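# Sort stickered items into matching-colour containers with four arms

## Task

Place every item inside the container whose colour matches the sticker on that item.

## Robot and tools

Setup: four identical i2rt Big YAM arms (arm1, arm2, arm3, arm4), each with six revolute joints, a two-finger gripper and a wrist camera (armN_cam_wrist). Four fixed room cameras are available too: cam_room_a1, cam_room_a2, cam_room_b1, cam_room_b2. Each foot (base_link) faces along its own +x. Foot poses in the scene frame (m, quat wxyz): arm1 (-0.644, +1.377, +0.914; +0.682, +0.007, +0.004, +0.731); arm2 (-0.655, -0.555, +0.928; +0.747, +0.002, +0.000, -0.665); arm3 (+0.651, -1.332, +0.868; +0.663, -0.004, -0.006, -0.748); arm4 (+0.648, +0.477, +0.879; +0.687, +0.001, +0.003, +0.727). Reach is roughly 1.0 m from the joint1 axis.

Frames: a single scene frame for everything, origin on the floor, +z up, metres. The printed "hand" is the point between the finger pads, about 1 cm short of the fingertips. In the hand's own axes the fingers point along +z and open/close along y. "hand_target" is where the hand would be at the joint targets currently held; under load it may stop short. Printed hand positions get less accurate far from the base.

move: one action for any subset of arms. Top-level keys are arm1..arm4 and cameras. Each arm's value is a separate object with:
- joints: a dict of absolute targets keyed by name. joint1_rad -2.879..2.879 (yaw about the foot, positive counter-clockwise from above, 0 = along the foot's facing); joint2_rad 0..3.141 (shoulder, 0 = upper arm pointing back, positive raises it up then forward); joint3_rad 0..3.019 (elbow, 0 = folded, positive opens); joint4_rad -1.692..1.57 (hand pitch, positive tips fingers up); joint5_rad -1.57..1.57 (hand sideways, positive to the arm's right); joint6_rad -2.094..2.094 (roll, positive clockwise viewed from behind the hand); all in radians. gripper_m 0..0.093, fingertip gap in metres. Done tolerances: ±0.045, ±0.14, ±0.09, ±0.055, ±0.03, ±0.035 rad, gripper ±0.003 m.
- target: a list of 7 numbers [x, y, z, qw, qx, qy, qz], an absolute hand pose in the scene frame (metres, unit quaternion). The hand travels in a straight line toward it from the current hand_target. When target is used, joints may contain only gripper_m.
- speed: peak path speed in m/s, 0.002..0.5, default 0.25; rotation capped at twice that in rad/s. Only valid together with target.
An arm left out keeps its previous command and may still be pushing. All motions begin together; all hand paths in one action finish together, paced by the slowest. A path lasts 0.5 to 10 s (longer ones are cut off at 10 s); no action exceeds 15 s. Each control step limits the commanded pose to 100 mm and 20 degrees from the measured hand pose, then solves damped IK, favouring position. Expect a centimetre or more of error, lag, overshoot of speed near full stretch, and wide swings in joint-space moves. Paths ignore obstacles and other arms.
cameras: list of names, ["all"], or [] for none; omitted means all on an empty call, none otherwise. An empty move returns full state of every robot plus images and the scene number.

wait: seconds 0..10, optional cameras; commands nothing new. zoom_image: camera name plus region [x0, y0, x1, y1] in pixels from the top-left, at most 504 by 504, on the newest image of that camera. read_manual: section "licences" only. finished_scene: scene = current scene number; irreversible. After ending the first scene, make no further call in that reply.

Reading results: a "pictures" line gives image order; images may trail the state slightly. "move: arm1 done; arm2 time_out" sums up each arm that got motion. joint_status/hand_status words: done; off_target (stopped short, maybe still pushing); time_out (each joint keeps a nearby target and keeps pushing; on_its_own lists those not yet there, and "held at" shows their target, not a reading; send the reported position to relax it); not_followed (a safety check withheld the command, shown as "joint command not followed" or "pose unreachable"; the arm may keep trying). Arms listed under "as last shown" were not commanded; their status says "not commanded" and other lines repeat old values. Joint velocities are rad/s (gripper m/s); "within noise" means still. Joint torques are in joint order without gripper, include gravity, carry offsets and noise, and torques 3 and 4 wrap at ±28 N m. An unknown key makes a call invalid (later calls still run); an out-of-range value makes it refused, and then the rest of that reply's move, wait and finished_scene calls are skipped.

Gripper: force roughly 50-64 N per pad. Gripping firmly, gripper_m reads up to about 0.005 below the part width (some read up to 0.002 above). Closed on nothing it reads 0.000-0.003. In air, reading and target may exceed the real gap by up to 0.003. Commanding about 0.005 below the touch reading gives full force; soft objects get crushed more the lower the target. Release by commanding well above the reading.

Avoid: pushing items out of the work area or onto the floor; dropping things from height or releasing them while moving; slamming into fixed or heavy objects. Never let arms press hard on each other, including one gripper closing on another arm's fingers; the collision check can react late and allows fingers, gripper housings and wrist cameras to meet, and no state line reports arm contact. Continuous pushing, holding loads or long stretched poses heat motors: MOTOR HOT appears at 85 °C, and at 100 °C the arm goes limp for 30-60 s or more (OVER-TEMPERATURE FAULT; affected keys then read limit_stop_at_motor_heat, so resend targets). Loose objects can occasionally get nudged by something external. Smooth, low-effort motion is preferred, and the final packing must hold without the robots.

Each tool is called after "Emit:" as name(argument=value, ...), one argument or row to a line, values as JSON.

## Session

Emit:
move(
  cameras=["cam_room_a1","cam_room_a2","cam_room_b1","cam_room_b2"],
)

Scene clock: 0.00 s.
Joint torques (N m): no reading
Motor temperatures (°C): arm1=[21 23 28 23 21 21 21] | arm2=[23 24 27 22 22 20 23] | arm3=[24 23 24 23 24 23 23] | arm4=[22 22 24 22 24 21 24]
Heat: arm1: hottest joint3_rad 28 °C; arm2: hottest joint3_rad 27 °C; arm3: hottest joint1_rad 24 °C; arm4: hottest joint3_rad 24 °C.
Joint velocities: within noise
arm1.joint_positions: joint1_rad=-0.168 joint2_rad=+0.560 joint3_rad=+1.361 joint4_rad=-1.410 joint5_rad=+0.240 joint6_rad=+0.692 gripper_m=+0.09396
arm1.joint_status: not commanded
arm1.hand: x=-0.5739 y=+1.5732 z=+1.4376 quat_wxyz=(-0.303, +0.280, -0.837, -0.359) (m; scene frame)
arm1.hand_target: x=-0.5739 y=+1.5706 z=+1.4504 quat_wxyz=(-0.308, +0.276, -0.832, -0.370) (m; scene frame)
arm1.hand_status: not commanded
arm2.joint_positions: joint1_rad=+0.198 joint2_rad=+0.483 joint3_rad=+1.641 joint4_rad=-1.210 joint5_rad=-0.086 joint6_rad=-0.484 gripper_m=+0.09396
arm2.joint_status: not commanded
arm2.hand: x=-0.6060 y=-0.6654 z=+1.6315 quat_wxyz=(-0.468, -0.246, -0.683, +0.505) (m; scene frame)
arm2.hand_target: x=-0.6080 y=-0.6596 z=+1.6377 quat_wxyz=(-0.472, -0.243, -0.677, +0.510) (m; scene frame)
arm2.hand_status: not commanded
arm3.joint_positions: joint1_rad=+0.130 joint2_rad=+0.645 joint3_rad=+1.695 joint4_rad=-1.138 joint5_rad=+0.075 joint6_rad=+0.392 gripper_m=+0.09396
arm3.joint_status: not commanded
arm3.hand: x=+0.6384 y=-1.5186 z=+1.5920 quat_wxyz=(-0.552, -0.621, -0.389, +0.398) (m; scene frame)
arm3.hand_target: x=+0.6384 y=-1.5137 z=+1.6002 quat_wxyz=(-0.558, -0.615, -0.384, +0.402) (m; scene frame)
arm3.hand_status: not commanded
arm4.joint_positions: joint1_rad=+0.147 joint2_rad=+0.437 joint3_rad=+1.709 joint4_rad=-1.566 joint5_rad=+0.245 joint6_rad=+0.670 gripper_m=+0.09396
arm4.joint_status: not commanded
arm4.hand: x=+0.6821 y=+0.5397 z=+1.5256 quat_wxyz=(-0.292, +0.355, -0.719, -0.522) (m; scene frame)
arm4.hand_target: x=+0.6830 y=+0.5357 z=+1.5308 quat_wxyz=(-0.294, +0.352, -0.714, -0.529) (m; scene frame)
arm4.hand_status: not commanded
pictures: cam_room_a1, cam_room_a2, cam_room_b1, cam_room_b2
Images, in order (width x height): cam_room_a1 672x504, cam_room_a2 672x504, cam_room_b1 672x504, cam_room_b2 672x504.

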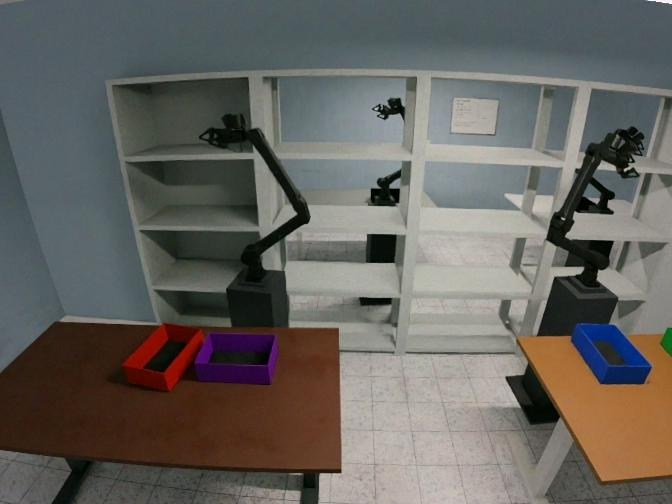

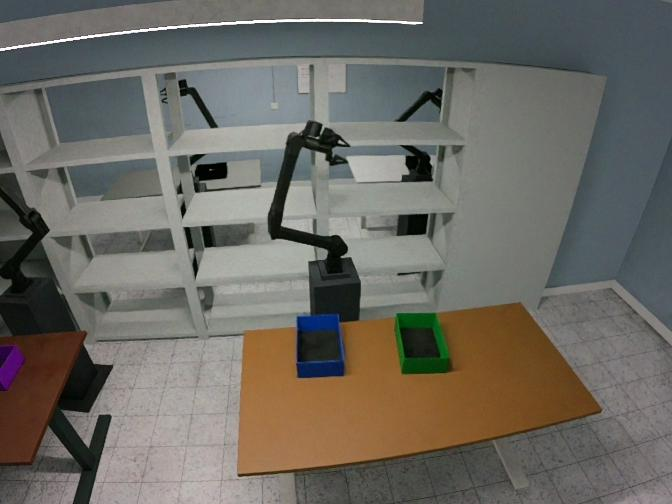

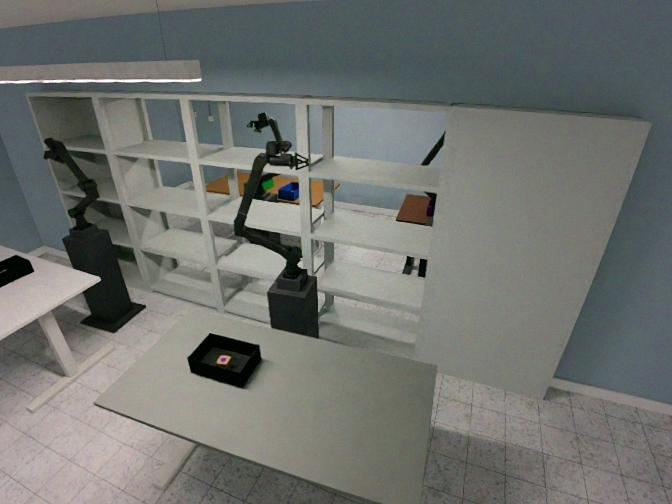

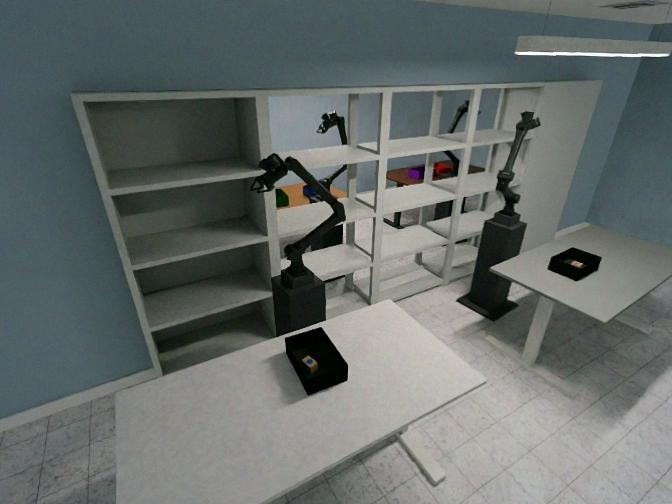

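Emit:
zoom_image(
  camera="cam_room_b1",
  region=[170, 320, 280, 400],
)

Emit:
zoom_image(
  camera="cam_room_b2",
  region=[270, 310, 370, 400],
)

Emit:
zoom_image(
  camera="cam_room_b2",
  region=[530, 230, 620, 290],
)

Emit:
zoom_image(
  camera="cam_room_a1",
  region=[110, 310, 300, 400],
)

Emit:
zoom_image(
  camera="cam_room_a2",
  region=[280, 300, 470, 390],
)

Scaled by 4.582.

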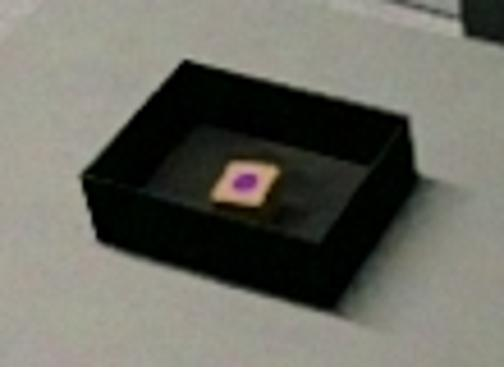

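Scaled by 5.040.

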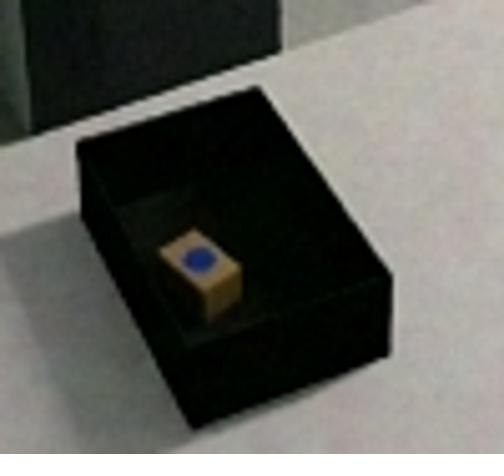

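Scaled by 5.600.

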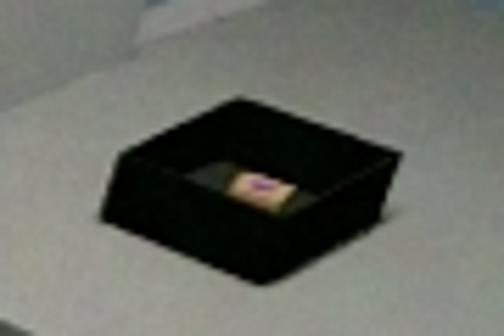

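Scaled by 2.653.

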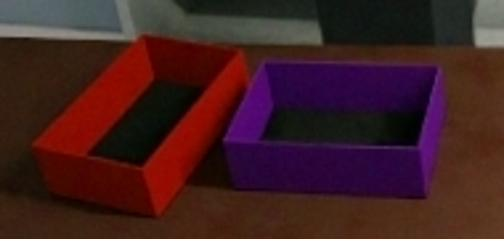

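Scaled by 2.653.

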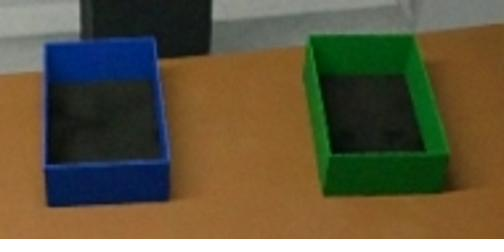

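Emit:
move(
  arm1={"joints":{"joint1_rad":1.5,"joint2_rad":1.3,"joint3_rad":1.7,"joint4_rad":-1.4,"joint5_rad":0,"joint6_rad":0,"gripper_m":0.09}},
  arm2={"joints":{"joint1_rad":-1.5,"joint2_rad":1.3,"joint3_rad":1.7,"joint4_rad":-1.4,"joint5_rad":0,"joint6_rad":0,"gripper_m":0.09}},
  arm3={"joints":{"joint1_rad":1.5,"joint2_rad":1.3,"joint3_rad":1.7,"joint4_rad":-1.4,"joint5_rad":0,"joint6_rad":0,"gripper_m":0.09}},
  arm4={"joints":{"joint1_rad":-1.5,"joint2_rad":1.3,"joint3_rad":1.7,"joint4_rad":-1.4,"joint5_rad":0,"joint6_rad":0,"gripper_m":0.09}},
  cameras=["arm1_cam_wrist","arm2_cam_wrist","arm3_cam_wrist","arm4_cam_wrist"],
)

Scene clock: 21.83 s.
Joint torques (N m): arm1=[-1.26 -7.71 13.57 1.43 0.09 -0.03] | arm2=[0.85 -11.87 12.12 1.26 -0.07 0.18] | arm3=[1.61 -10.23 10.45 0.81 0.14 -0.11] | arm4=[0.91 -11.16 10.7 1.07 0.07 -0.1]
Motor temperatures (°C): arm1=[21 24 31 23 21 21 21] | arm2=[23 24 28 22 22 20 23] | arm3=[24 23 26 23 24 23 23] | arm4=[22 22 25 22 24 21 24]
Heat: arm1: hottest joint3_rad 31 °C; arm2: hottest joint3_rad 28 °C; arm3: hottest joint3_rad 26 °C; arm4: hottest joint3_rad 25 °C.
move: arm1 done; arm2 done; arm3 done; arm4 done
Joint velocities: within noise
arm1.joint_positions: joint1_rad=+1.499 joint2_rad=+1.299 joint3_rad=+1.670 joint4_rad=-1.407 joint5_rad=-0.002 joint6_rad=+0.007 gripper_m=+0.09006
arm1.joint_status: all done
arm1.hand: x=-1.1049 y=+1.3775 z=+1.3602 quat_wxyz=(+0.000, +0.962, -0.004, -0.272) (m; scene frame)
arm1.hand_target: x=-1.1083 y=+1.3775 z=+1.3749 quat_wxyz=(-0.002, +0.957, -0.001, -0.289) (m; scene frame)
arm1.hand_status: not commanded
arm2.joint_positions: joint1_rad=-1.501 joint2_rad=+1.302 joint3_rad=+1.685 joint4_rad=-1.386 joint5_rad=+0.001 joint6_rad=-0.013 gripper_m=+0.09010
arm2.joint_status: all done
arm2.hand: x=-1.1223 y=-0.6441 z=+1.3742 quat_wxyz=(-0.022, -0.955, -0.096, +0.278) (m; scene frame)
arm2.hand_target: x=-1.1195 y=-0.6443 z=+1.3807 quat_wxyz=(-0.025, -0.956, -0.090, +0.279) (m; scene frame)
arm2.hand_status: not commanded
arm3.joint_positions: joint1_rad=+1.494 joint2_rad=+1.293 joint3_rad=+1.682 joint4_rad=-1.393 joint5_rad=-0.003 joint6_rad=+0.006 gripper_m=+0.09007
arm3.joint_status: all done
arm3.hand: x=+1.1109 y=-1.4178 z=+1.3183 quat_wxyz=(-0.280, -0.096, -0.955, +0.032) (m; scene frame)
arm3.hand_target: x=+1.1136 y=-1.4156 z=+1.3227 quat_wxyz=(-0.281, -0.090, -0.955, +0.033) (m; scene frame)
arm3.hand_status: not commanded
arm4.joint_positions: joint1_rad=-1.503 joint2_rad=+1.303 joint3_rad=+1.668 joint4_rad=-1.402 joint5_rad=+0.000 joint6_rad=+0.014 gripper_m=+0.09011
arm4.joint_status: all done
arm4.hand: x=+1.1164 y=+0.5364 z=+1.3132 quat_wxyz=(-0.261, +0.053, -0.964, -0.017) (m; scene frame)
arm4.hand_target: x=+1.1180 y=+0.5382 z=+1.3302 quat_wxyz=(-0.278, +0.061, -0.958, -0.016) (m; scene frame)
arm4.hand_status: not commanded
pictures: arm1_cam_wrist, arm2_cam_wrist, arm3_cam_wrist, arm4_cam_wrist
Images, in order (width x height): arm1_cam_wrist 672x504, arm2_cam_wrist 672x504, arm3_cam_wrist 672x504, arm4_cam_wrist 672x504.

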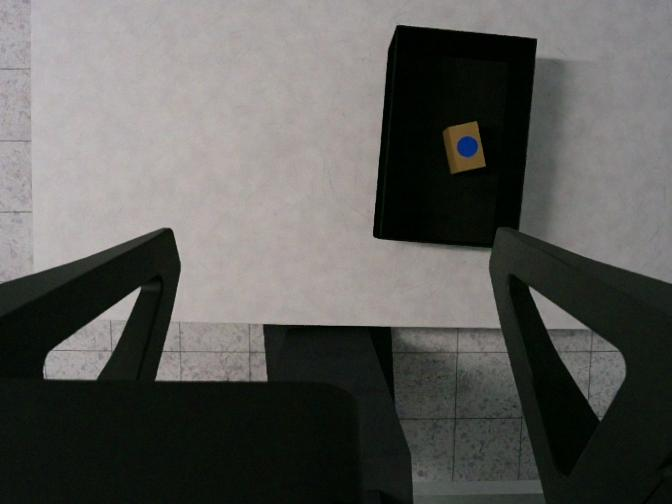

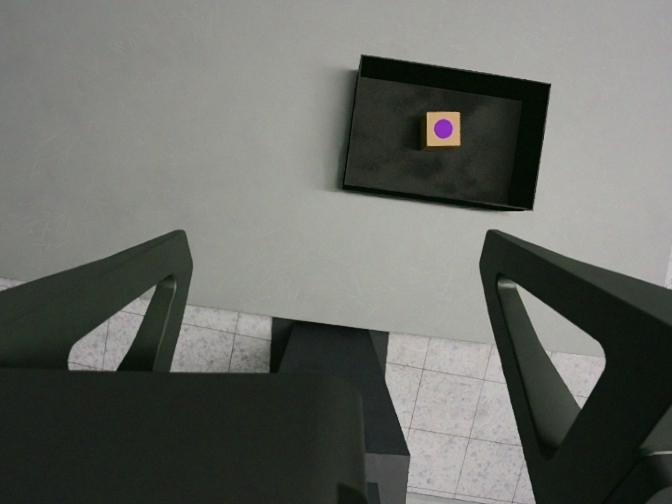

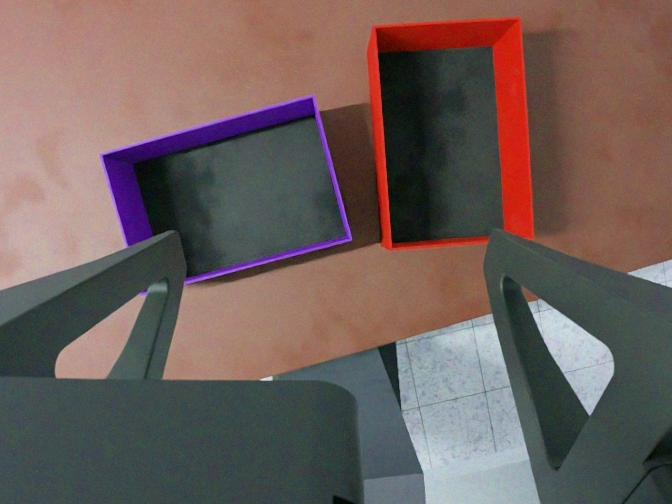

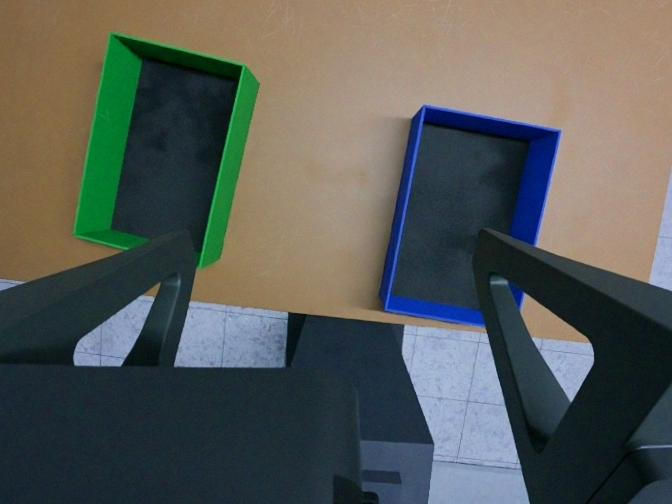

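Emit:
zoom_image(
  camera="arm1_cam_wrist",
  region=[420, 100, 520, 200],
)

Emit:
zoom_image(
  camera="arm2_cam_wrist",
  region=[390, 80, 490, 180],
)

Scaled by 5.040.

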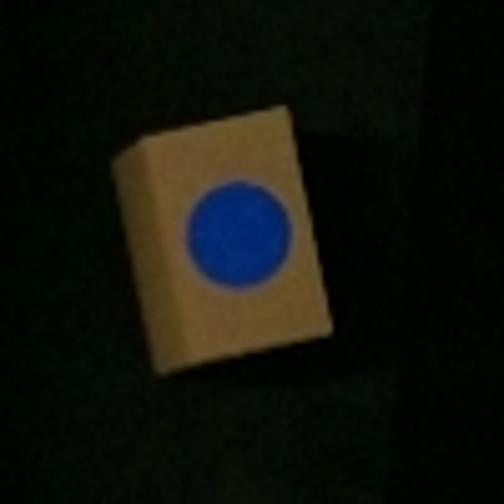

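Scaled by 5.040.

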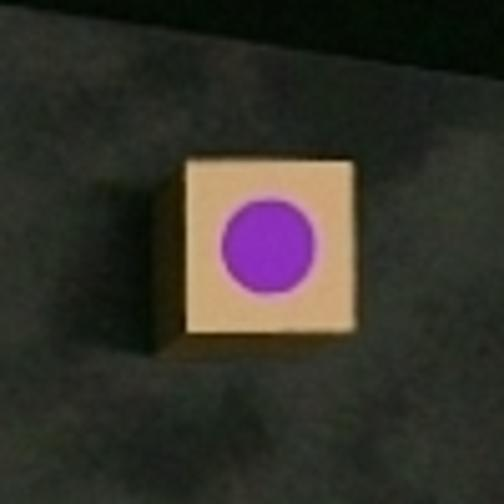

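Emit:
move(
  arm1={"target":[-1.222,1.585,1.0,0.1629,-0.7506,0.6079,0.2011],"speed":0.3},
  arm2={"target":[-1.303,-0.5015,1.0,0.0170,0.9733,0.0766,-0.2157],"speed":0.3},
  arm3={"joints":{"joint1_rad":-1.97,"joint2_rad":0.55,"joint3_rad":1.5,"joint4_rad":-1.25}},
  arm4={"joints":{"joint1_rad":0.93,"joint2_rad":0.55,"joint3_rad":1.5,"joint4_rad":-1.25}},
  cameras=["arm1_cam_wrist","arm2_cam_wrist","arm3_cam_wrist","arm4_cam_wrist"],
)

Scene clock: 106.77 s.
Joint torques (N m): arm1=[-2.02 -15.27 14.65 0.61 0.42 0.15] | arm2=[0.44 -19.49 13.83 2.17 -0.31 -0.09] | arm3=[0.32 3.55 7.23 2.11 0.01 -0.11] | arm4=[0.91 4.42 6.26 1.89 0.14 -0.07]
Motor temperatures (°C): arm1=[21 24 38 23 21 21 21] | arm2=[23 25 35 22 22 20 23] | arm3=[24 24 30 23 24 23 23] | arm4=[22 23 37 22 24 21 24]
Heat: arm1: hottest joint3_rad 38 °C; arm2: hottest joint3_rad 35 °C; arm3: hottest joint3_rad 30 °C; arm4: hottest joint3_rad 37 °C.
move: arm1 off_target; arm2 off_target; arm3 done; arm4 done
Joint velocities: within noise
arm1.joint_positions: joint1_rad=+1.293 joint2_rad=+1.917 joint3_rad=+1.420 joint4_rad=-0.908 joint5_rad=+0.472 joint6_rad=+1.081 gripper_m=+0.09006
arm1.joint_status: not commanded
arm1.hand: x=-1.2015 y=+1.5772 z=+0.9793 quat_wxyz=(-0.173, +0.761, -0.599, -0.179) (m; scene frame)
arm1.hand_target: x=-1.2207 y=+1.5847 z=+1.0005 quat_wxyz=(-0.163, +0.751, -0.608, -0.201) (m; scene frame)
arm1.hand_status: off_target (0.030 m and 3.2 deg from the pose sent, 0.432 m and 77.6 deg at the start)
arm2.joint_positions: joint1_rad=-1.796 joint2_rad=+1.880 joint3_rad=+1.380 joint4_rad=-0.701 joint5_rad=-0.112 joint6_rad=-0.230 gripper_m=+0.09010
arm2.joint_status: not commanded
arm2.hand: x=-1.2797 y=-0.5065 z=+0.9843 quat_wxyz=(-0.022, -0.979, -0.070, +0.189) (m; scene frame)
arm2.hand_target: x=-1.3017 y=-0.5016 z=+1.0007 quat_wxyz=(-0.017, -0.973, -0.077, +0.216) (m; scene frame)
arm2.hand_status: off_target (0.029 m and 3.3 deg from the pose sent, 0.439 m and 7.8 deg at the start)
arm3.joint_positions: joint1_rad=-1.959 joint2_rad=+0.549 joint3_rad=+1.495 joint4_rad=-1.257 joint5_rad=+0.000 joint6_rad=+0.006 gripper_m=+0.09007
arm3.joint_status: all done
arm3.hand: x=+0.4810 y=-1.2282 z=+1.4859 quat_wxyz=(+0.141, -0.783, +0.210, +0.569) (m; scene frame)
arm3.hand_target: x=+0.4825 y=-1.2265 z=+1.4898 quat_wxyz=(+0.147, -0.779, +0.211, +0.572) (m; scene frame)
arm3.hand_status: not commanded
arm4.joint_positions: joint1_rad=+0.927 joint2_rad=+0.546 joint3_rad=+1.500 joint4_rad=-1.261 joint5_rad=-0.002 joint6_rad=+0.011 gripper_m=+0.09011
arm4.joint_status: all done
arm4.hand: x=+0.4918 y=+0.5856 z=+1.5012 quat_wxyz=(-0.165, +0.770, -0.239, -0.568) (m; scene frame)
arm4.hand_target: x=+0.4895 y=+0.5867 z=+1.5033 quat_wxyz=(-0.169, +0.770, -0.233, -0.570) (m; scene frame)
arm4.hand_status: not commanded
pictures: arm1_cam_wrist, arm2_cam_wrist, arm3_cam_wrist, arm4_cam_wrist
Images, in order (width x height): arm1_cam_wrist 672x504, arm2_cam_wrist 672x504, arm3_cam_wrist 672x504, arm4_cam_wrist 672x504.

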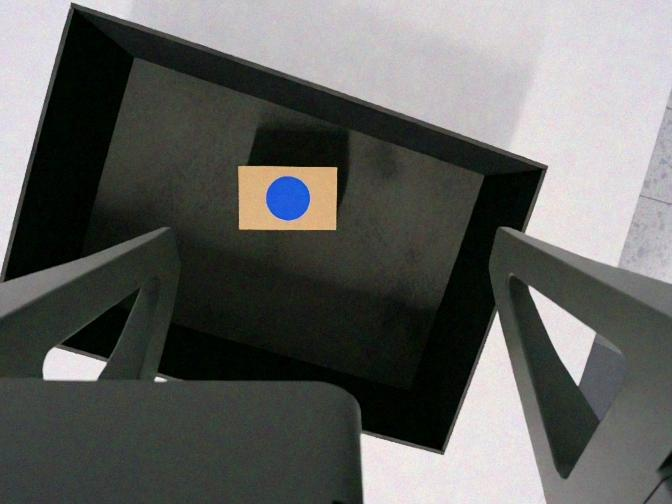

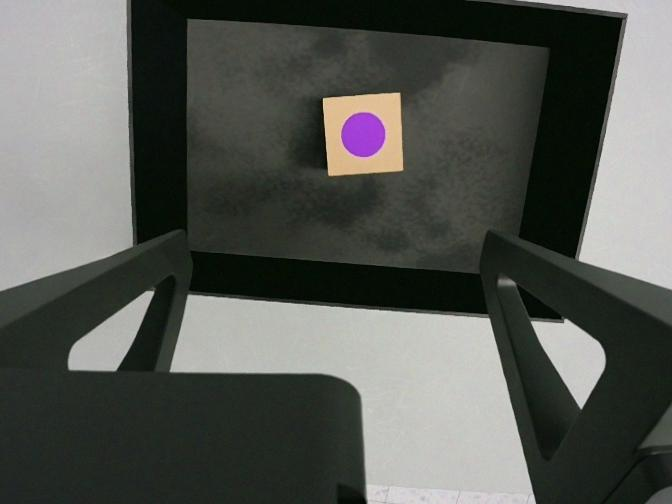

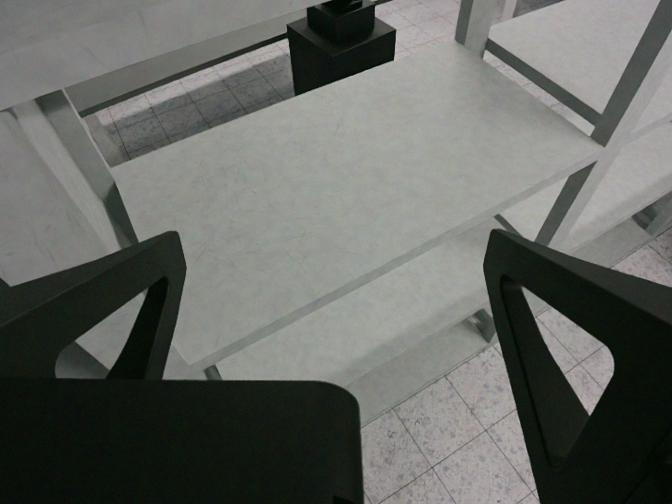

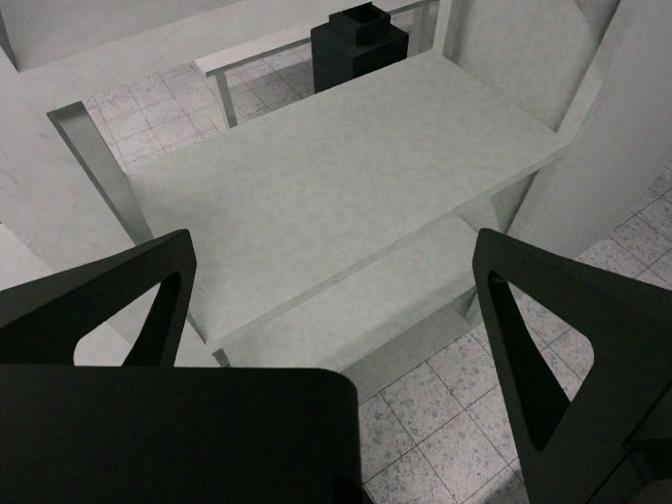

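Emit:
move(
  arm1={"target":[-1.235,1.59,0.845,0.1629,-0.7506,0.6079,0.2011],"speed":0.25},
  arm2={"target":[-1.325,-0.497,0.85,0.0207,0.9718,0.0935,-0.2154],"speed":0.25},
  cameras=["arm1_cam_wrist","arm2_cam_wrist"],
)

Scene clock: 135.07 s.
Joint torques (N m): arm1=[-2.61 -18.08 8.7 1.18 0.42 0.08] | arm2=[-0.03 -21.83 11.45 2.17 -0.33 -0.08] | arm3=[0.5 3.66 7.24 2.11 0.02 -0.11] | arm4=[1.32 4.66 6.3 1.89 0.12 -0.09]
Motor temperatures (°C): arm1=[21 24 36 23 22 21 21] | arm2=[23 25 36 22 22 20 23] | arm3=[24 24 28 23 24 23 23] | arm4=[22 23 33 22 24 21 24]
Heat: arm1: hottest joint3_rad 36 °C; arm2: hottest joint3_rad 36 °C; arm3: hottest joint3_rad 28 °C; arm4: hottest joint3_rad 33 °C.
move: arm1 off_target; arm2 off_target
Joint velocities: within noise
arm1.joint_positions: joint1_rad=+1.293 joint2_rad=+2.182 joint3_rad=+1.417 joint4_rad=-0.619 joint5_rad=+0.472 joint6_rad=+1.082 gripper_m=+0.09006
arm1.joint_status: not commanded
arm1.hand: x=-1.2279 y=+1.5827 z=+0.8356 quat_wxyz=(-0.169, +0.758, -0.601, -0.187) (m; scene frame)
arm1.hand_target: x=-1.2348 y=+1.5899 z=+0.8452 quat_wxyz=(-0.163, +0.751, -0.608, -0.201) (m; scene frame)
arm1.hand_status: off_target (0.014 m and 2.1 deg from the pose sent, 0.139 m and 3.2 deg at the start)
arm2.joint_positions: joint1_rad=-1.799 joint2_rad=+2.157 joint3_rad=+1.381 joint4_rad=-0.426 joint5_rad=-0.129 joint6_rad=-0.268 gripper_m=+0.09010
arm2.joint_status: not commanded
arm2.hand: x=-1.3029 y=-0.5049 z=+0.8382 quat_wxyz=(-0.026, -0.977, -0.089, +0.191) (m; scene frame)
arm2.hand_target: x=-1.3240 y=-0.4971 z=+0.8508 quat_wxyz=(-0.020, -0.972, -0.094, +0.215) (m; scene frame)
arm2.hand_status: off_target (0.026 m and 3.0 deg from the pose sent, 0.142 m and 4.1 deg at the start)
arm3, arm4: as last shown
pictures: arm1_cam_wrist, arm2_cam_wrist
Images, in order (width x height): arm1_cam_wrist 672x504, arm2_cam_wrist 672x504.

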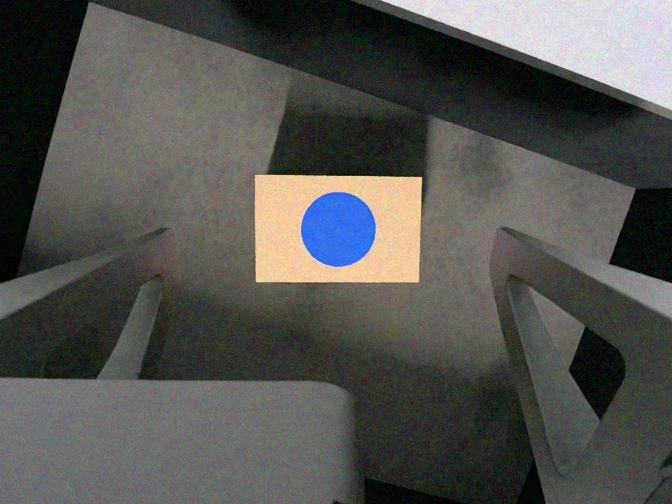

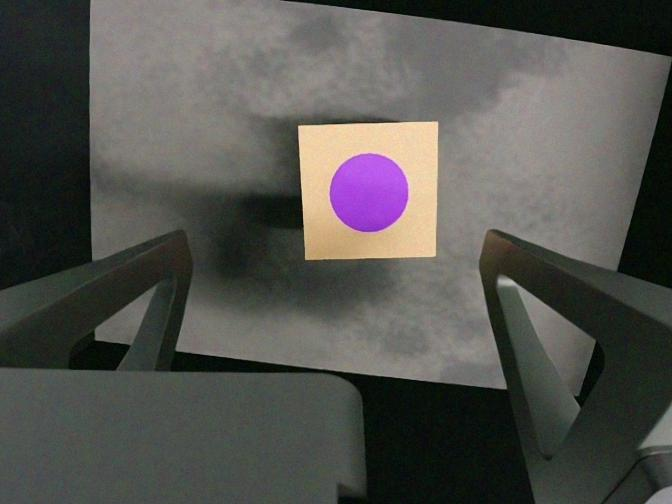

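Emit:
move(
  arm1={"target":[-1.2266,1.590,0.80,0.1629,-0.7506,0.6079,0.2011],"speed":0.15},
  arm2={"target":[-1.332,-0.484,0.815,0.0207,0.9718,0.0935,-0.2154],"speed":0.15},
)

Scene clock: 147.70 s.
Joint torques (N m): arm1=[-2.32 -16.79 7.6 1.36 0.37 0.05] | arm2=[0.15 -20.78 11.82 2.13 -0.34 -0.08] | arm3=[0.38 3.55 7.24 2.09 0.02 -0.11] | arm4=[0.73 4.48 6.17 1.87 0.16 -0.07]
Motor temperatures (°C): arm1=[21 25 36 23 22 21 21] | arm2=[23 26 36 22 22 20 23] | arm3=[24 24 28 23 24 23 23] | arm4=[22 23 33 22 24 21 24]
Heat: arm1: hottest joint3_rad 36 °C; arm2: hottest joint3_rad 36 °C; arm3: hottest joint3_rad 28 °C; arm4: hottest joint3_rad 33 °C.
move: arm1 done; arm2 off_target
Joint velocities: within noise
arm1.joint_positions: joint1_rad=+1.292 joint2_rad=+2.234 joint3_rad=+1.391 joint4_rad=-0.520 joint5_rad=+0.472 joint6_rad=+1.082 gripper_m=+0.09006
arm1.joint_status: not commanded
arm1.hand: x=-1.2253 y=+1.5826 z=+0.8015 quat_wxyz=(-0.165, +0.756, -0.602, -0.196) (m; scene frame)
arm1.hand_target: x=-1.2265 y=+1.5899 z=+0.8001 quat_wxyz=(-0.163, +0.751, -0.608, -0.201) (m; scene frame)
arm1.hand_status: done (0.008 m and 1.0 deg from the pose sent, 0.036 m and 2.1 deg at the start)
arm2.joint_positions: joint1_rad=-1.822 joint2_rad=+2.217 joint3_rad=+1.407 joint4_rad=-0.381 joint5_rad=-0.137 joint6_rad=-0.286 gripper_m=+0.09010
arm2.joint_status: not commanded
arm2.hand: x=-1.3109 y=-0.4899 z=+0.8135 quat_wxyz=(-0.025, -0.976, -0.087, +0.197) (m; scene frame)
arm2.hand_target: x=-1.3308 y=-0.4840 z=+0.8156 quat_wxyz=(-0.020, -0.972, -0.093, +0.215) (m; scene frame)
arm2.hand_status: off_target (0.022 m and 2.3 deg from the pose sent, 0.043 m and 3.0 deg at the start)
arm3, arm4: as last shown
pictures: none

Emit:
move(
  arm1={"target":[-1.2215,1.592,0.750,0.1629,-0.7506,0.6079,0.2011],"speed":0.12},
  arm2={"target":[-1.334,-0.484,0.755,0.0207,0.9718,0.0935,-0.2154],"speed":0.12},
  cameras=["arm1_cam_wrist","arm2_cam_wrist"],
)

Scene clock: 152.63 s.
Joint torques (N m): arm1=[-2.9 -17.55 6.94 1.25 0.35 0.01] | arm2=[0.44 -21.66 10.78 2.18 -0.32 -0.07] | arm3=[0.44 3.66 7.27 2.13 0.01 -0.11] | arm4=[1.2 4.25 6.23 1.87 0.17 -0.06]
Motor temperatures (°C): arm1=[21 25 35 23 22 21 21] | arm2=[23 26 35 22 22 20 23] | arm3=[24 24 28 23 24 23 23] | arm4=[22 23 32 22 24 21 24]
Heat: arm1: hottest joint3_rad 35 °C; arm2: hottest joint3_rad 35 °C; arm3: hottest joint3_rad 28 °C; arm4: hottest joint3_rad 32 °C.
move: arm1 done; arm2 off_target
Joint velocities: within noise
arm1.joint_positions: joint1_rad=+1.285 joint2_rad=+2.327 joint3_rad=+1.391 joint4_rad=-0.423 joint5_rad=+0.472 joint6_rad=+1.082 gripper_m=+0.09006
arm1.joint_status: not commanded
arm1.hand: x=-1.2204 y=+1.5856 z=+0.7512 quat_wxyz=(-0.165, +0.754, -0.605, -0.197) (m; scene frame)
arm1.hand_target: x=-1.2214 y=+1.5920 z=+0.7501 quat_wxyz=(-0.163, +0.751, -0.608, -0.201) (m; scene frame)
arm1.hand_status: done (0.007 m and 0.7 deg from the pose sent, 0.052 m and 1.0 deg at the start)
arm2.joint_positions: joint1_rad=-1.822 joint2_rad=+2.342 joint3_rad=+1.439 joint4_rad=-0.290 joint5_rad=-0.137 joint6_rad=-0.286 gripper_m=+0.09010
arm2.joint_status: not commanded
arm2.hand: x=-1.3139 y=-0.4893 z=+0.7531 quat_wxyz=(-0.025, -0.976, -0.088, +0.196) (m; scene frame)
arm2.hand_target: x=-1.3331 y=-0.4840 z=+0.7558 quat_wxyz=(-0.020, -0.972, -0.094, +0.216) (m; scene frame)
arm2.hand_status: off_target (0.021 m and 2.4 deg from the pose sent, 0.063 m and 2.3 deg at the start)
arm3, arm4: as last shown
pictures: arm1_cam_wrist, arm2_cam_wrist
Images, in order (width x height): arm1_cam_wrist 672x504, arm2_cam_wrist 672x504.

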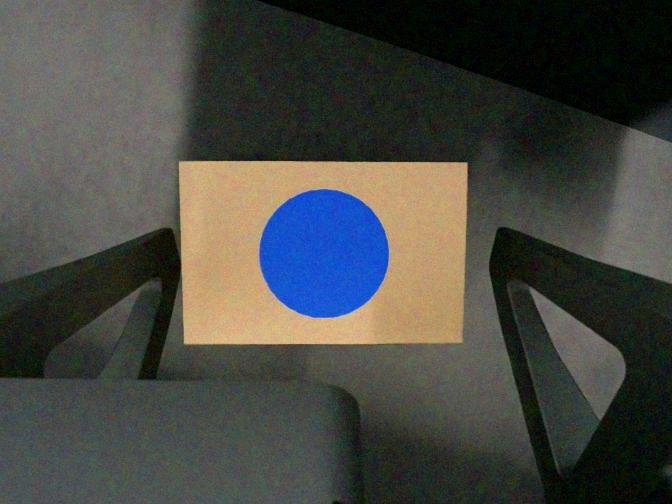

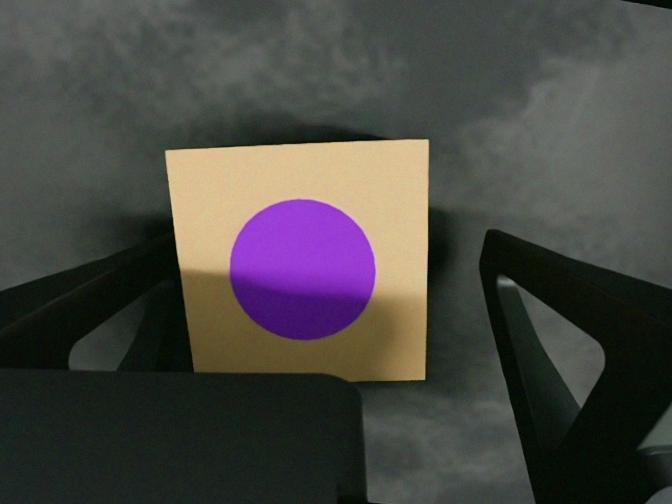

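Emit:
move(
  arm1={"joints":{"gripper_m":0.058}},
  arm2={"target":[-1.331,-0.497,0.755,0.0207,0.9718,0.0935,-0.2154],"speed":0.12},
  cameras=["arm1_cam_wrist","arm2_cam_wrist"],
)

Scene clock: 163.23 s.
Joint torques (N m): arm1=[-2.67 -17.03 6.9 1.2 0.31 -0.02] | arm2=[1.38 -22.3 9.44 2.24 0.01 0.11] | arm3=[0.44 3.6 7.27 2.13 0.01 -0.11] | arm4=[0.97 3.84 6.3 1.87 0.15 -0.07]
Motor temperatures (°C): arm1=[21 26 35 23 22 21 21] | arm2=[23 26 35 22 22 20 23] | arm3=[24 24 28 23 24 23 23] | arm4=[22 22 32 22 24 21 24]
Heat: arm1: hottest joint3_rad 35 °C; arm2: hottest joint3_rad 35 °C; arm3: hottest joint3_rad 28 °C; arm4: hottest joint3_rad 32 °C.
move: arm1 off_target; arm2 off_target
Joint velocities: within noise
arm1.joint_positions: joint1_rad=+1.285 joint2_rad=+2.327 joint3_rad=+1.391 joint4_rad=-0.423 joint5_rad=+0.472 joint6_rad=+1.082 gripper_m=+0.06897
arm1.joint_status: gripper_m off_target (ended at +0.06899, target +0.05800)
arm1.hand: x=-1.2206 y=+1.5856 z=+0.7513 quat_wxyz=(-0.164, +0.754, -0.605, -0.197) (m; scene frame)
arm1.hand_target: x=-1.2214 y=+1.5921 z=+0.7501 quat_wxyz=(-0.163, +0.751, -0.608, -0.201) (m; scene frame)
arm1.hand_status: not commanded
arm2.joint_positions: joint1_rad=-1.815 joint2_rad=+2.342 joint3_rad=+1.439 joint4_rad=-0.278 joint5_rad=-0.137 joint6_rad=-0.286 gripper_m=+0.09010
arm2.joint_status: not commanded
arm2.hand: x=-1.3170 y=-0.4937 z=+0.7541 quat_wxyz=(-0.024, -0.975, -0.091, +0.202) (m; scene frame)
arm2.hand_target: x=-1.3307 y=-0.4971 z=+0.7555 quat_wxyz=(-0.021, -0.972, -0.094, +0.216) (m; scene frame)
arm2.hand_status: off_target (0.014 m and 1.7 deg from the pose sent, 0.019 m and 2.4 deg at the start)
arm3, arm4: as last shown
pictures: arm1_cam_wrist, arm2_cam_wrist
Images, in order (width x height): arm1_cam_wrist 672x504, arm2_cam_wrist 672x504.

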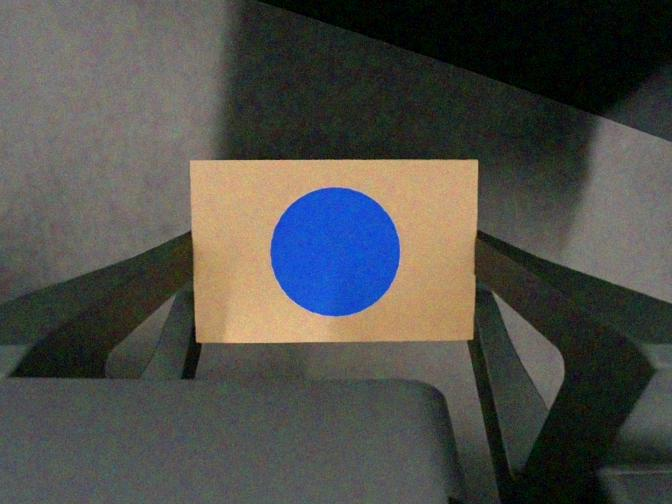

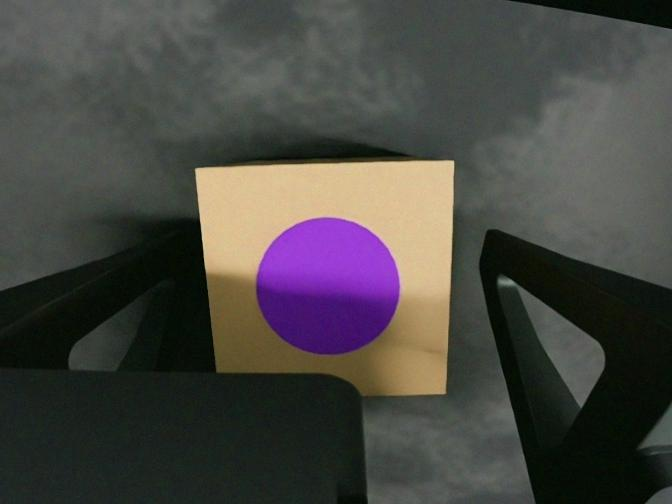

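Emit:
move(
  arm1={"target":[-1.2215,1.585,1.06,0.1629,-0.7506,0.6079,0.2011],"speed":0.25},
  arm2={"joints":{"gripper_m":0.046}},
)

Emit:
move(
  arm1={"joints":{"joint1_rad":0.3,"joint2_rad":0.9,"joint3_rad":1.25,"joint4_rad":-1.6,"joint5_rad":0,"joint6_rad":0}},
  arm2={"target":[-1.31,-0.50,1.06,0.0207,0.9718,0.0935,-0.2154],"speed":0.25},
  cameras=["arm1_cam_wrist","arm2_cam_wrist"],
)

Scene clock: 169.83 s.
Joint torques (N m): arm1=[-1.85 -15.21 14.22 0.2 0.46 0.14] | arm2=[1.2 -22.12 9.46 2.21 -0.06 0.12] | arm3=[0.44 3.6 7.21 2.15 0.01 -0.11] | arm4=[1.2 4.31 6.16 1.91 0.17 -0.07]
Motor temperatures (°C): arm1=[21 26 34 23 22 21 21] | arm2=[23 27 34 22 22 20 23] | arm3=[24 24 28 23 24 23 23] | arm4=[22 22 32 22 24 21 24]
Heat: arm1: hottest joint3_rad 34 °C; arm2: hottest joint3_rad 34 °C; arm3: hottest joint3_rad 28 °C; arm4: hottest joint3_rad 32 °C.
move: arm1 off_target; arm2 off_target
Joint velocities: within noise
arm1.joint_positions: joint1_rad=+1.285 joint2_rad=+1.865 joint3_rad=+1.516 joint4_rad=-1.040 joint5_rad=+0.472 joint6_rad=+1.082 gripper_m=+0.06896
arm1.joint_status: not commanded
arm1.hand: x=-1.2076 y=+1.5829 z=+1.0410 quat_wxyz=(-0.171, +0.757, -0.603, -0.184) (m; scene frame)
arm1.hand_target: x=-1.2207 y=+1.5848 z=+1.0603 quat_wxyz=(-0.163, +0.751, -0.608, -0.201) (m; scene frame)
arm1.hand_status: off_target (0.024 m and 2.3 deg from the pose sent, 0.309 m and 0.7 deg at the start)
arm2.joint_positions: joint1_rad=-1.815 joint2_rad=+2.342 joint3_rad=+1.439 joint4_rad=-0.276 joint5_rad=-0.135 joint6_rad=-0.286 gripper_m=+0.05314
arm2.joint_status: gripper_m off_target (ended at +0.05317, target +0.04600)
arm2.hand: x=-1.3174 y=-0.4934 z=+0.7543 quat_wxyz=(-0.023, -0.975, -0.091, +0.203) (m; scene frame)
arm2.hand_target: x=-1.3306 y=-0.4970 z=+0.7555 quat_wxyz=(-0.021, -0.972, -0.094, +0.216) (m; scene frame)
arm2.hand_status: not commanded
arm3, arm4: as last shown
pictures: none

Scene clock: 171.83 s.
Joint torques (N m): arm1=[-2.08 -0.21 10.86 0.58 -0.04 -0.05] | arm2=[1.38 -20.48 14.56 0.99 -0.07 0.1] | arm3=[0.44 3.66 7.23 2.14 0.02 -0.12] | arm4=[1.2 4.6 6.3 1.8 0.14 -0.05]
Motor temperatures (°C): arm1=[21 26 34 23 22 21 21] | arm2=[23 27 34 22 22 20 23] | arm3=[24 24 28 23 24 23 23] | arm4=[22 22 31 22 24 21 24]
Heat: arm1: hottest joint3_rad 34 °C; arm2: hottest joint3_rad 34 °C; arm3: hottest joint3_rad 28 °C; arm4: hottest joint3_rad 31 °C.
move: arm1 done; arm2 off_target
Joint velocities: within noise
arm1.joint_positions: joint1_rad=+0.305 joint2_rad=+0.894 joint3_rad=+1.245 joint4_rad=-1.593 joint5_rad=+0.002 joint6_rad=+0.009 gripper_m=+0.06895
arm1.joint_status: all done
arm1.hand: x=-0.7383 y=+1.6339 z=+1.2814 quat_wxyz=(-0.089, +0.811, -0.560, -0.143) (m; scene frame)
arm1.hand_target: x=-0.7373 y=+1.6345 z=+1.2811 quat_wxyz=(-0.087, +0.813, -0.559, -0.139) (m; scene frame)
arm1.hand_status: not commanded
arm2.joint_positions: joint1_rad=-1.815 joint2_rad=+1.848 joint3_rad=+1.490 joint4_rad=-0.825 joint5_rad=-0.135 joint6_rad=-0.286 gripper_m=+0.05314
arm2.joint_status: not commanded
arm2.hand: x=-1.2945 y=-0.4973 z=+1.0409 quat_wxyz=(-0.024, -0.975, -0.091, +0.200) (m; scene frame)
arm2.hand_target: x=-1.3091 y=-0.5001 z=+1.0603 quat_wxyz=(-0.021, -0.972, -0.094, +0.216) (m; scene frame)
arm2.hand_status: off_target (0.025 m and 1.8 deg from the pose sent, 0.306 m and 1.6 deg at the start)
arm3, arm4: as last shown
pictures: arm1_cam_wrist, arm2_cam_wrist
Images, in order (width x height): arm1_cam_wrist 672x504, arm2_cam_wrist 672x504.

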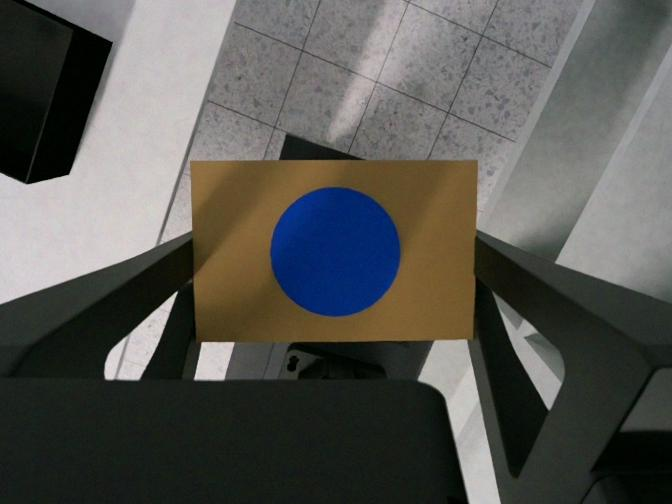

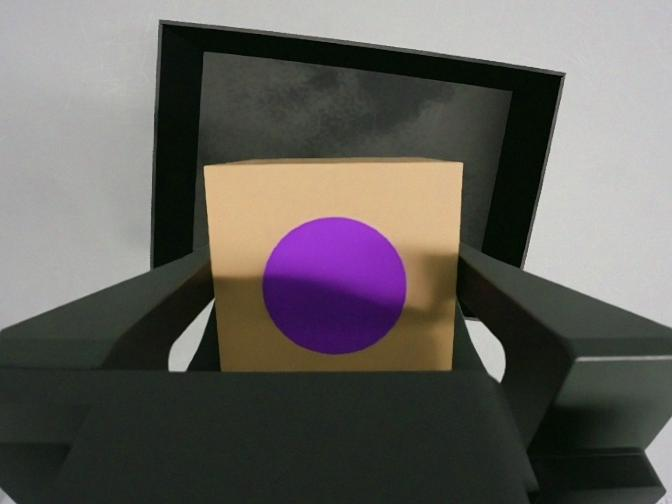

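Emit:
move(
  arm1={"joints":{"joint1_rad":-2.2,"joint2_rad":0.9,"joint3_rad":1.25,"joint4_rad":-1.6}},
  arm2={"joints":{"joint1_rad":-0.3,"joint2_rad":0.9,"joint3_rad":1.25,"joint4_rad":-1.6,"joint5_rad":0,"joint6_rad":0}},
)

Emit:
move(
  arm1={"target":[-0.33,1.15,1.16,0.1902,0.2947,0.9345,-0.06],"speed":0.25},
  arm2={"joints":{"joint1_rad":0.9}},
  cameras=["arm1_cam_wrist","arm2_cam_wrist"],
)

Scene clock: 181.73 s.
Joint torques (N m): arm1=[-2.43 -1.55 10.91 0.68 -0.03 -0.04] | arm2=[1.03 -3.78 9.81 1.01 0.14 0.22] | arm3=[0.56 3.6 7.24 2.1 0.01 -0.11] | arm4=[1.32 3.9 6.28 1.8 0.17 -0.05]
Motor temperatures (°C): arm1=[20 26 34 23 22 21 22] | arm2=[23 27 35 22 22 20 23] | arm3=[24 24 28 23 24 23 23] | arm4=[22 22 31 22 24 21 24]
Heat: arm1: hottest joint3_rad 34 °C; arm2: hottest joint3_rad 35 °C; arm3: hottest joint3_rad 28 °C; arm4: hottest joint3_rad 31 °C.
move: arm1 done; arm2 done
Joint velocities: within noise
arm1.joint_positions: joint1_rad=-2.195 joint2_rad=+0.904 joint3_rad=+1.245 joint4_rad=-1.593 joint5_rad=+0.002 joint6_rad=+0.006 gripper_m=+0.06896
arm1.joint_status: all done
arm1.hand: x=-0.4017 y=+1.2288 z=+1.2726 quat_wxyz=(-0.145, -0.274, -0.950, +0.045) (m; scene frame)
arm1.hand_target: x=-0.4040 y=+1.2289 z=+1.2750 quat_wxyz=(-0.146, -0.273, -0.950, +0.045) (m; scene frame)
arm1.hand_status: not commanded
arm2.joint_positions: joint1_rad=-0.303 joint2_rad=+0.891 joint3_rad=+1.258 joint4_rad=-1.589 joint5_rad=-0.004 joint6_rad=-0.015 gripper_m=+0.05310
arm2.joint_status: all done
arm2.hand: x=-0.7069 y=-0.8295 z=+1.2990 quat_wxyz=(-0.111, -0.753, -0.635, +0.132) (m; scene frame)
arm2.hand_target: x=-0.7065 y=-0.8284 z=+1.2921 quat_wxyz=(-0.102, -0.759, -0.631, +0.121) (m; scene frame)
arm2.hand_status: not commanded
arm3, arm4: as last shown
pictures: none

Scene clock: 183.33 s.
Joint torques (N m): arm1=[-2.73 -5.13 11.81 1.69 -0.09 -0.05] | arm2=[1.08 -4.01 9.85 0.99 0.03 0.2] | arm3=[0.44 3.72 7.21 2.17 0.01 -0.12] | arm4=[1.03 4.54 6.3 1.91 0.14 -0.04]
Motor temperatures (°C): arm1=[20 26 34 23 22 21 22] | arm2=[23 27 35 22 22 20 23] | arm3=[24 24 28 23 24 23 23] | arm4=[22 22 31 22 24 21 24]
Heat: arm1: hottest joint3_rad 34 °C; arm2: hottest joint3_rad 35 °C; arm3: hottest joint3_rad 28 °C; arm4: hottest joint3_rad 31 °C.
move: arm1 off_target; arm2 done
Joint velocities: within noise
arm1.joint_positions: joint1_rad=-2.268 joint2_rad=+1.085 joint3_rad=+1.021 joint4_rad=-1.127 joint5_rad=-0.015 joint6_rad=-0.014 gripper_m=+0.06896
arm1.joint_status: not commanded
arm1.hand: x=-0.3328 y=+1.1561 z=+1.1508 quat_wxyz=(-0.174, -0.296, -0.938, +0.054) (m; scene frame)
arm1.hand_target: x=-0.3301 y=+1.1502 z=+1.1600 quat_wxyz=(-0.190, -0.295, -0.935, +0.060) (m; scene frame)
arm1.hand_status: off_target (0.011 m and 2.1 deg from the pose sent, 0.155 m and 6.2 deg at the start)
arm2.joint_positions: joint1_rad=+0.897 joint2_rad=+0.894 joint3_rad=+1.258 joint4_rad=-1.589 joint5_rad=-0.001 joint6_rad=-0.013 gripper_m=+0.05307
arm2.joint_status: all done
arm2.hand: x=-0.4193 y=-0.7039 z=+1.2990 quat_wxyz=(-0.166, -0.264, -0.949, +0.046) (m; scene frame)
arm2.hand_target: x=-0.4207 y=-0.7023 z=+1.2930 quat_wxyz=(-0.154, -0.270, -0.950, +0.042) (m; scene frame)
arm2.hand_status: not commanded
arm3.joint_positions: joint1_rad=-1.959 joint2_rad=+0.549 joint3_rad=+1.495 joint4_rad=-1.257 joint5_rad=+0.000 joint6_rad=+0.006 gripper_m=+0.09007
arm3.joint_status: not commanded
arm3.hand: x=+0.4810 y=-1.2282 z=+1.4859 quat_wxyz=(+0.141, -0.783, +0.210, +0.569) (m; scene frame)
arm3.hand_target: x=+0.4825 y=-1.2265 z=+1.4898 quat_wxyz=(+0.147, -0.779, +0.211, +0.572) (m; scene frame)
arm3.hand_status: not commanded
arm4.joint_positions: joint1_rad=+0.927 joint2_rad=+0.546 joint3_rad=+1.500 joint4_rad=-1.261 joint5_rad=-0.002 joint6_rad=+0.011 gripper_m=+0.09011
arm4.joint_status: not commanded
arm4.hand: x=+0.4918 y=+0.5856 z=+1.5012 quat_wxyz=(-0.165, +0.770, -0.239, -0.568) (m; scene frame)
arm4.hand_target: x=+0.4895 y=+0.5867 z=+1.5033 quat_wxyz=(-0.169, +0.770, -0.233, -0.570) (m; scene frame)
arm4.hand_status: not commanded
pictures: arm1_cam_wrist, arm2_cam_wrist
Images, in order (width x height): arm1_cam_wrist 672x504, arm2_cam_wrist 672x504.

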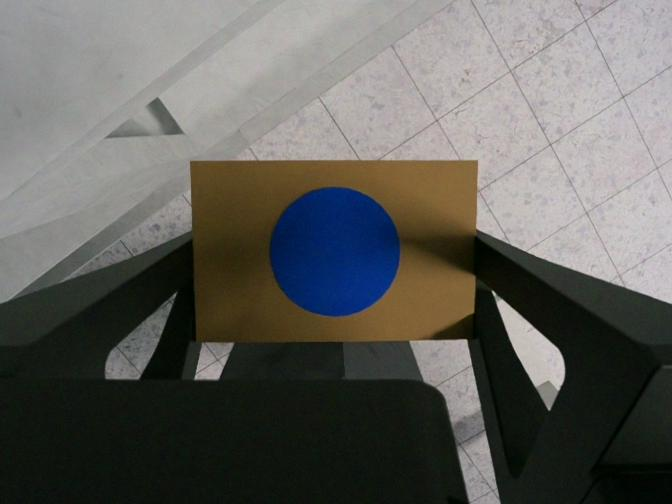

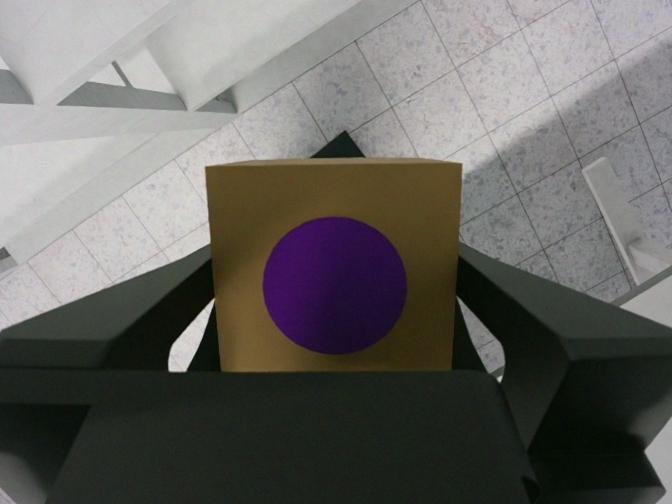

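Emit:
move(
  arm1={"target":[-0.01,0.905,1.12,0.2468,0.2905,0.9212,-0.0778],"speed":0.25},
  arm2={"target":[-0.327,-0.757,1.16,0.1917,0.2701,0.9420,-0.0550],"speed":0.25},
  cameras=["arm1_cam_wrist","arm2_cam_wrist"],
)

Scene clock: 197.03 s.
Joint torques (N m): arm1=[-3.08 -20.07 17.69 0.83 -0.06 -0.06] | arm2=[1.55 -7.59 10.51 2.4 0.15 0.22] | arm3=[0.5 3.66 7.23 2.11 0.01 -0.11] | arm4=[1.14 4.37 6.2 1.94 0.11 -0.06]
Motor temperatures (°C): arm1=[20 25 35 23 22 21 22] | arm2=[23 27 34 22 22 20 24] | arm3=[24 24 28 23 24 23 23] | arm4=[22 22 31 22 24 21 24]
Heat: arm1: hottest joint3_rad 35 °C; arm2: hottest joint3_rad 34 °C; arm3: hottest joint3_rad 28 °C; arm4: hottest joint3_rad 31 °C.
move: arm1 off_target; arm2 done
Joint velocities: within noise
arm1.joint_positions: joint1_rad=-2.276 joint2_rad=+2.115 joint3_rad=+2.073 joint4_rad=-1.050 joint5_rad=-0.022 joint6_rad=-0.019 gripper_m=+0.06896
arm1.joint_status: not commanded
arm1.hand: x=-0.0179 y=+0.9210 z=+1.0862 quat_wxyz=(-0.220, -0.292, -0.928, +0.067) (m; scene frame)
arm1.hand_target: x=-0.0119 y=+0.9064 z=+1.1199 quat_wxyz=(-0.247, -0.290, -0.921, +0.078) (m; scene frame)
arm1.hand_status: off_target (0.038 m and 3.4 deg from the pose sent, 0.410 m and 9.1 deg at the start)
arm2.joint_positions: joint1_rad=+0.900 joint2_rad=+1.085 joint3_rad=+1.002 joint4_rad=-1.090 joint5_rad=+0.005 joint6_rad=-0.003 gripper_m=+0.05307
arm2.joint_status: not commanded
arm2.hand: x=-0.3316 y=-0.7580 z=+1.1652 quat_wxyz=(-0.190, -0.267, -0.943, +0.055) (m; scene frame)
arm2.hand_target: x=-0.3271 y=-0.7570 z=+1.1601 quat_wxyz=(-0.192, -0.270, -0.942, +0.055) (m; scene frame)
arm2.hand_status: done (0.007 m and 0.4 deg from the pose sent, 0.175 m and 3.3 deg at the start)
arm3, arm4: as last shown
pictures: arm1_cam_wrist, arm2_cam_wrist
Images, in order (width x height): arm1_cam_wrist 672x504, arm2_cam_wrist 672x504.

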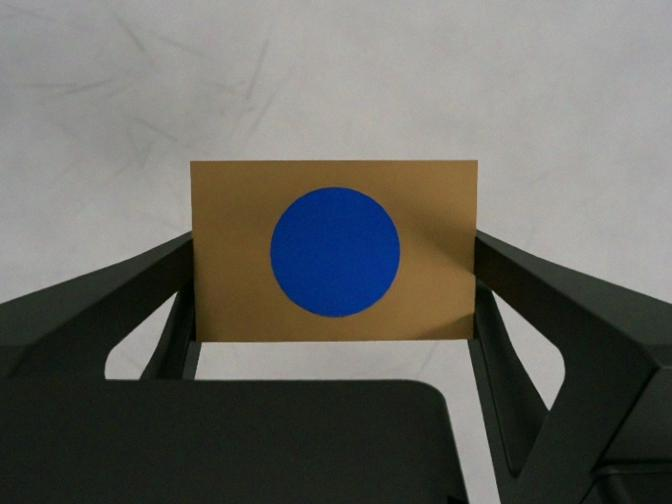

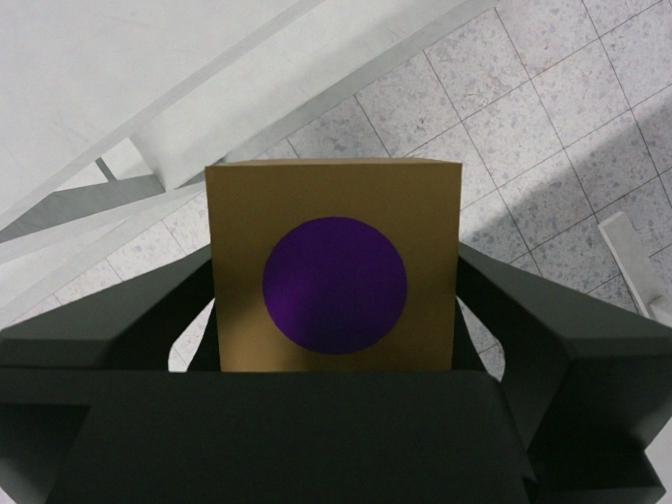

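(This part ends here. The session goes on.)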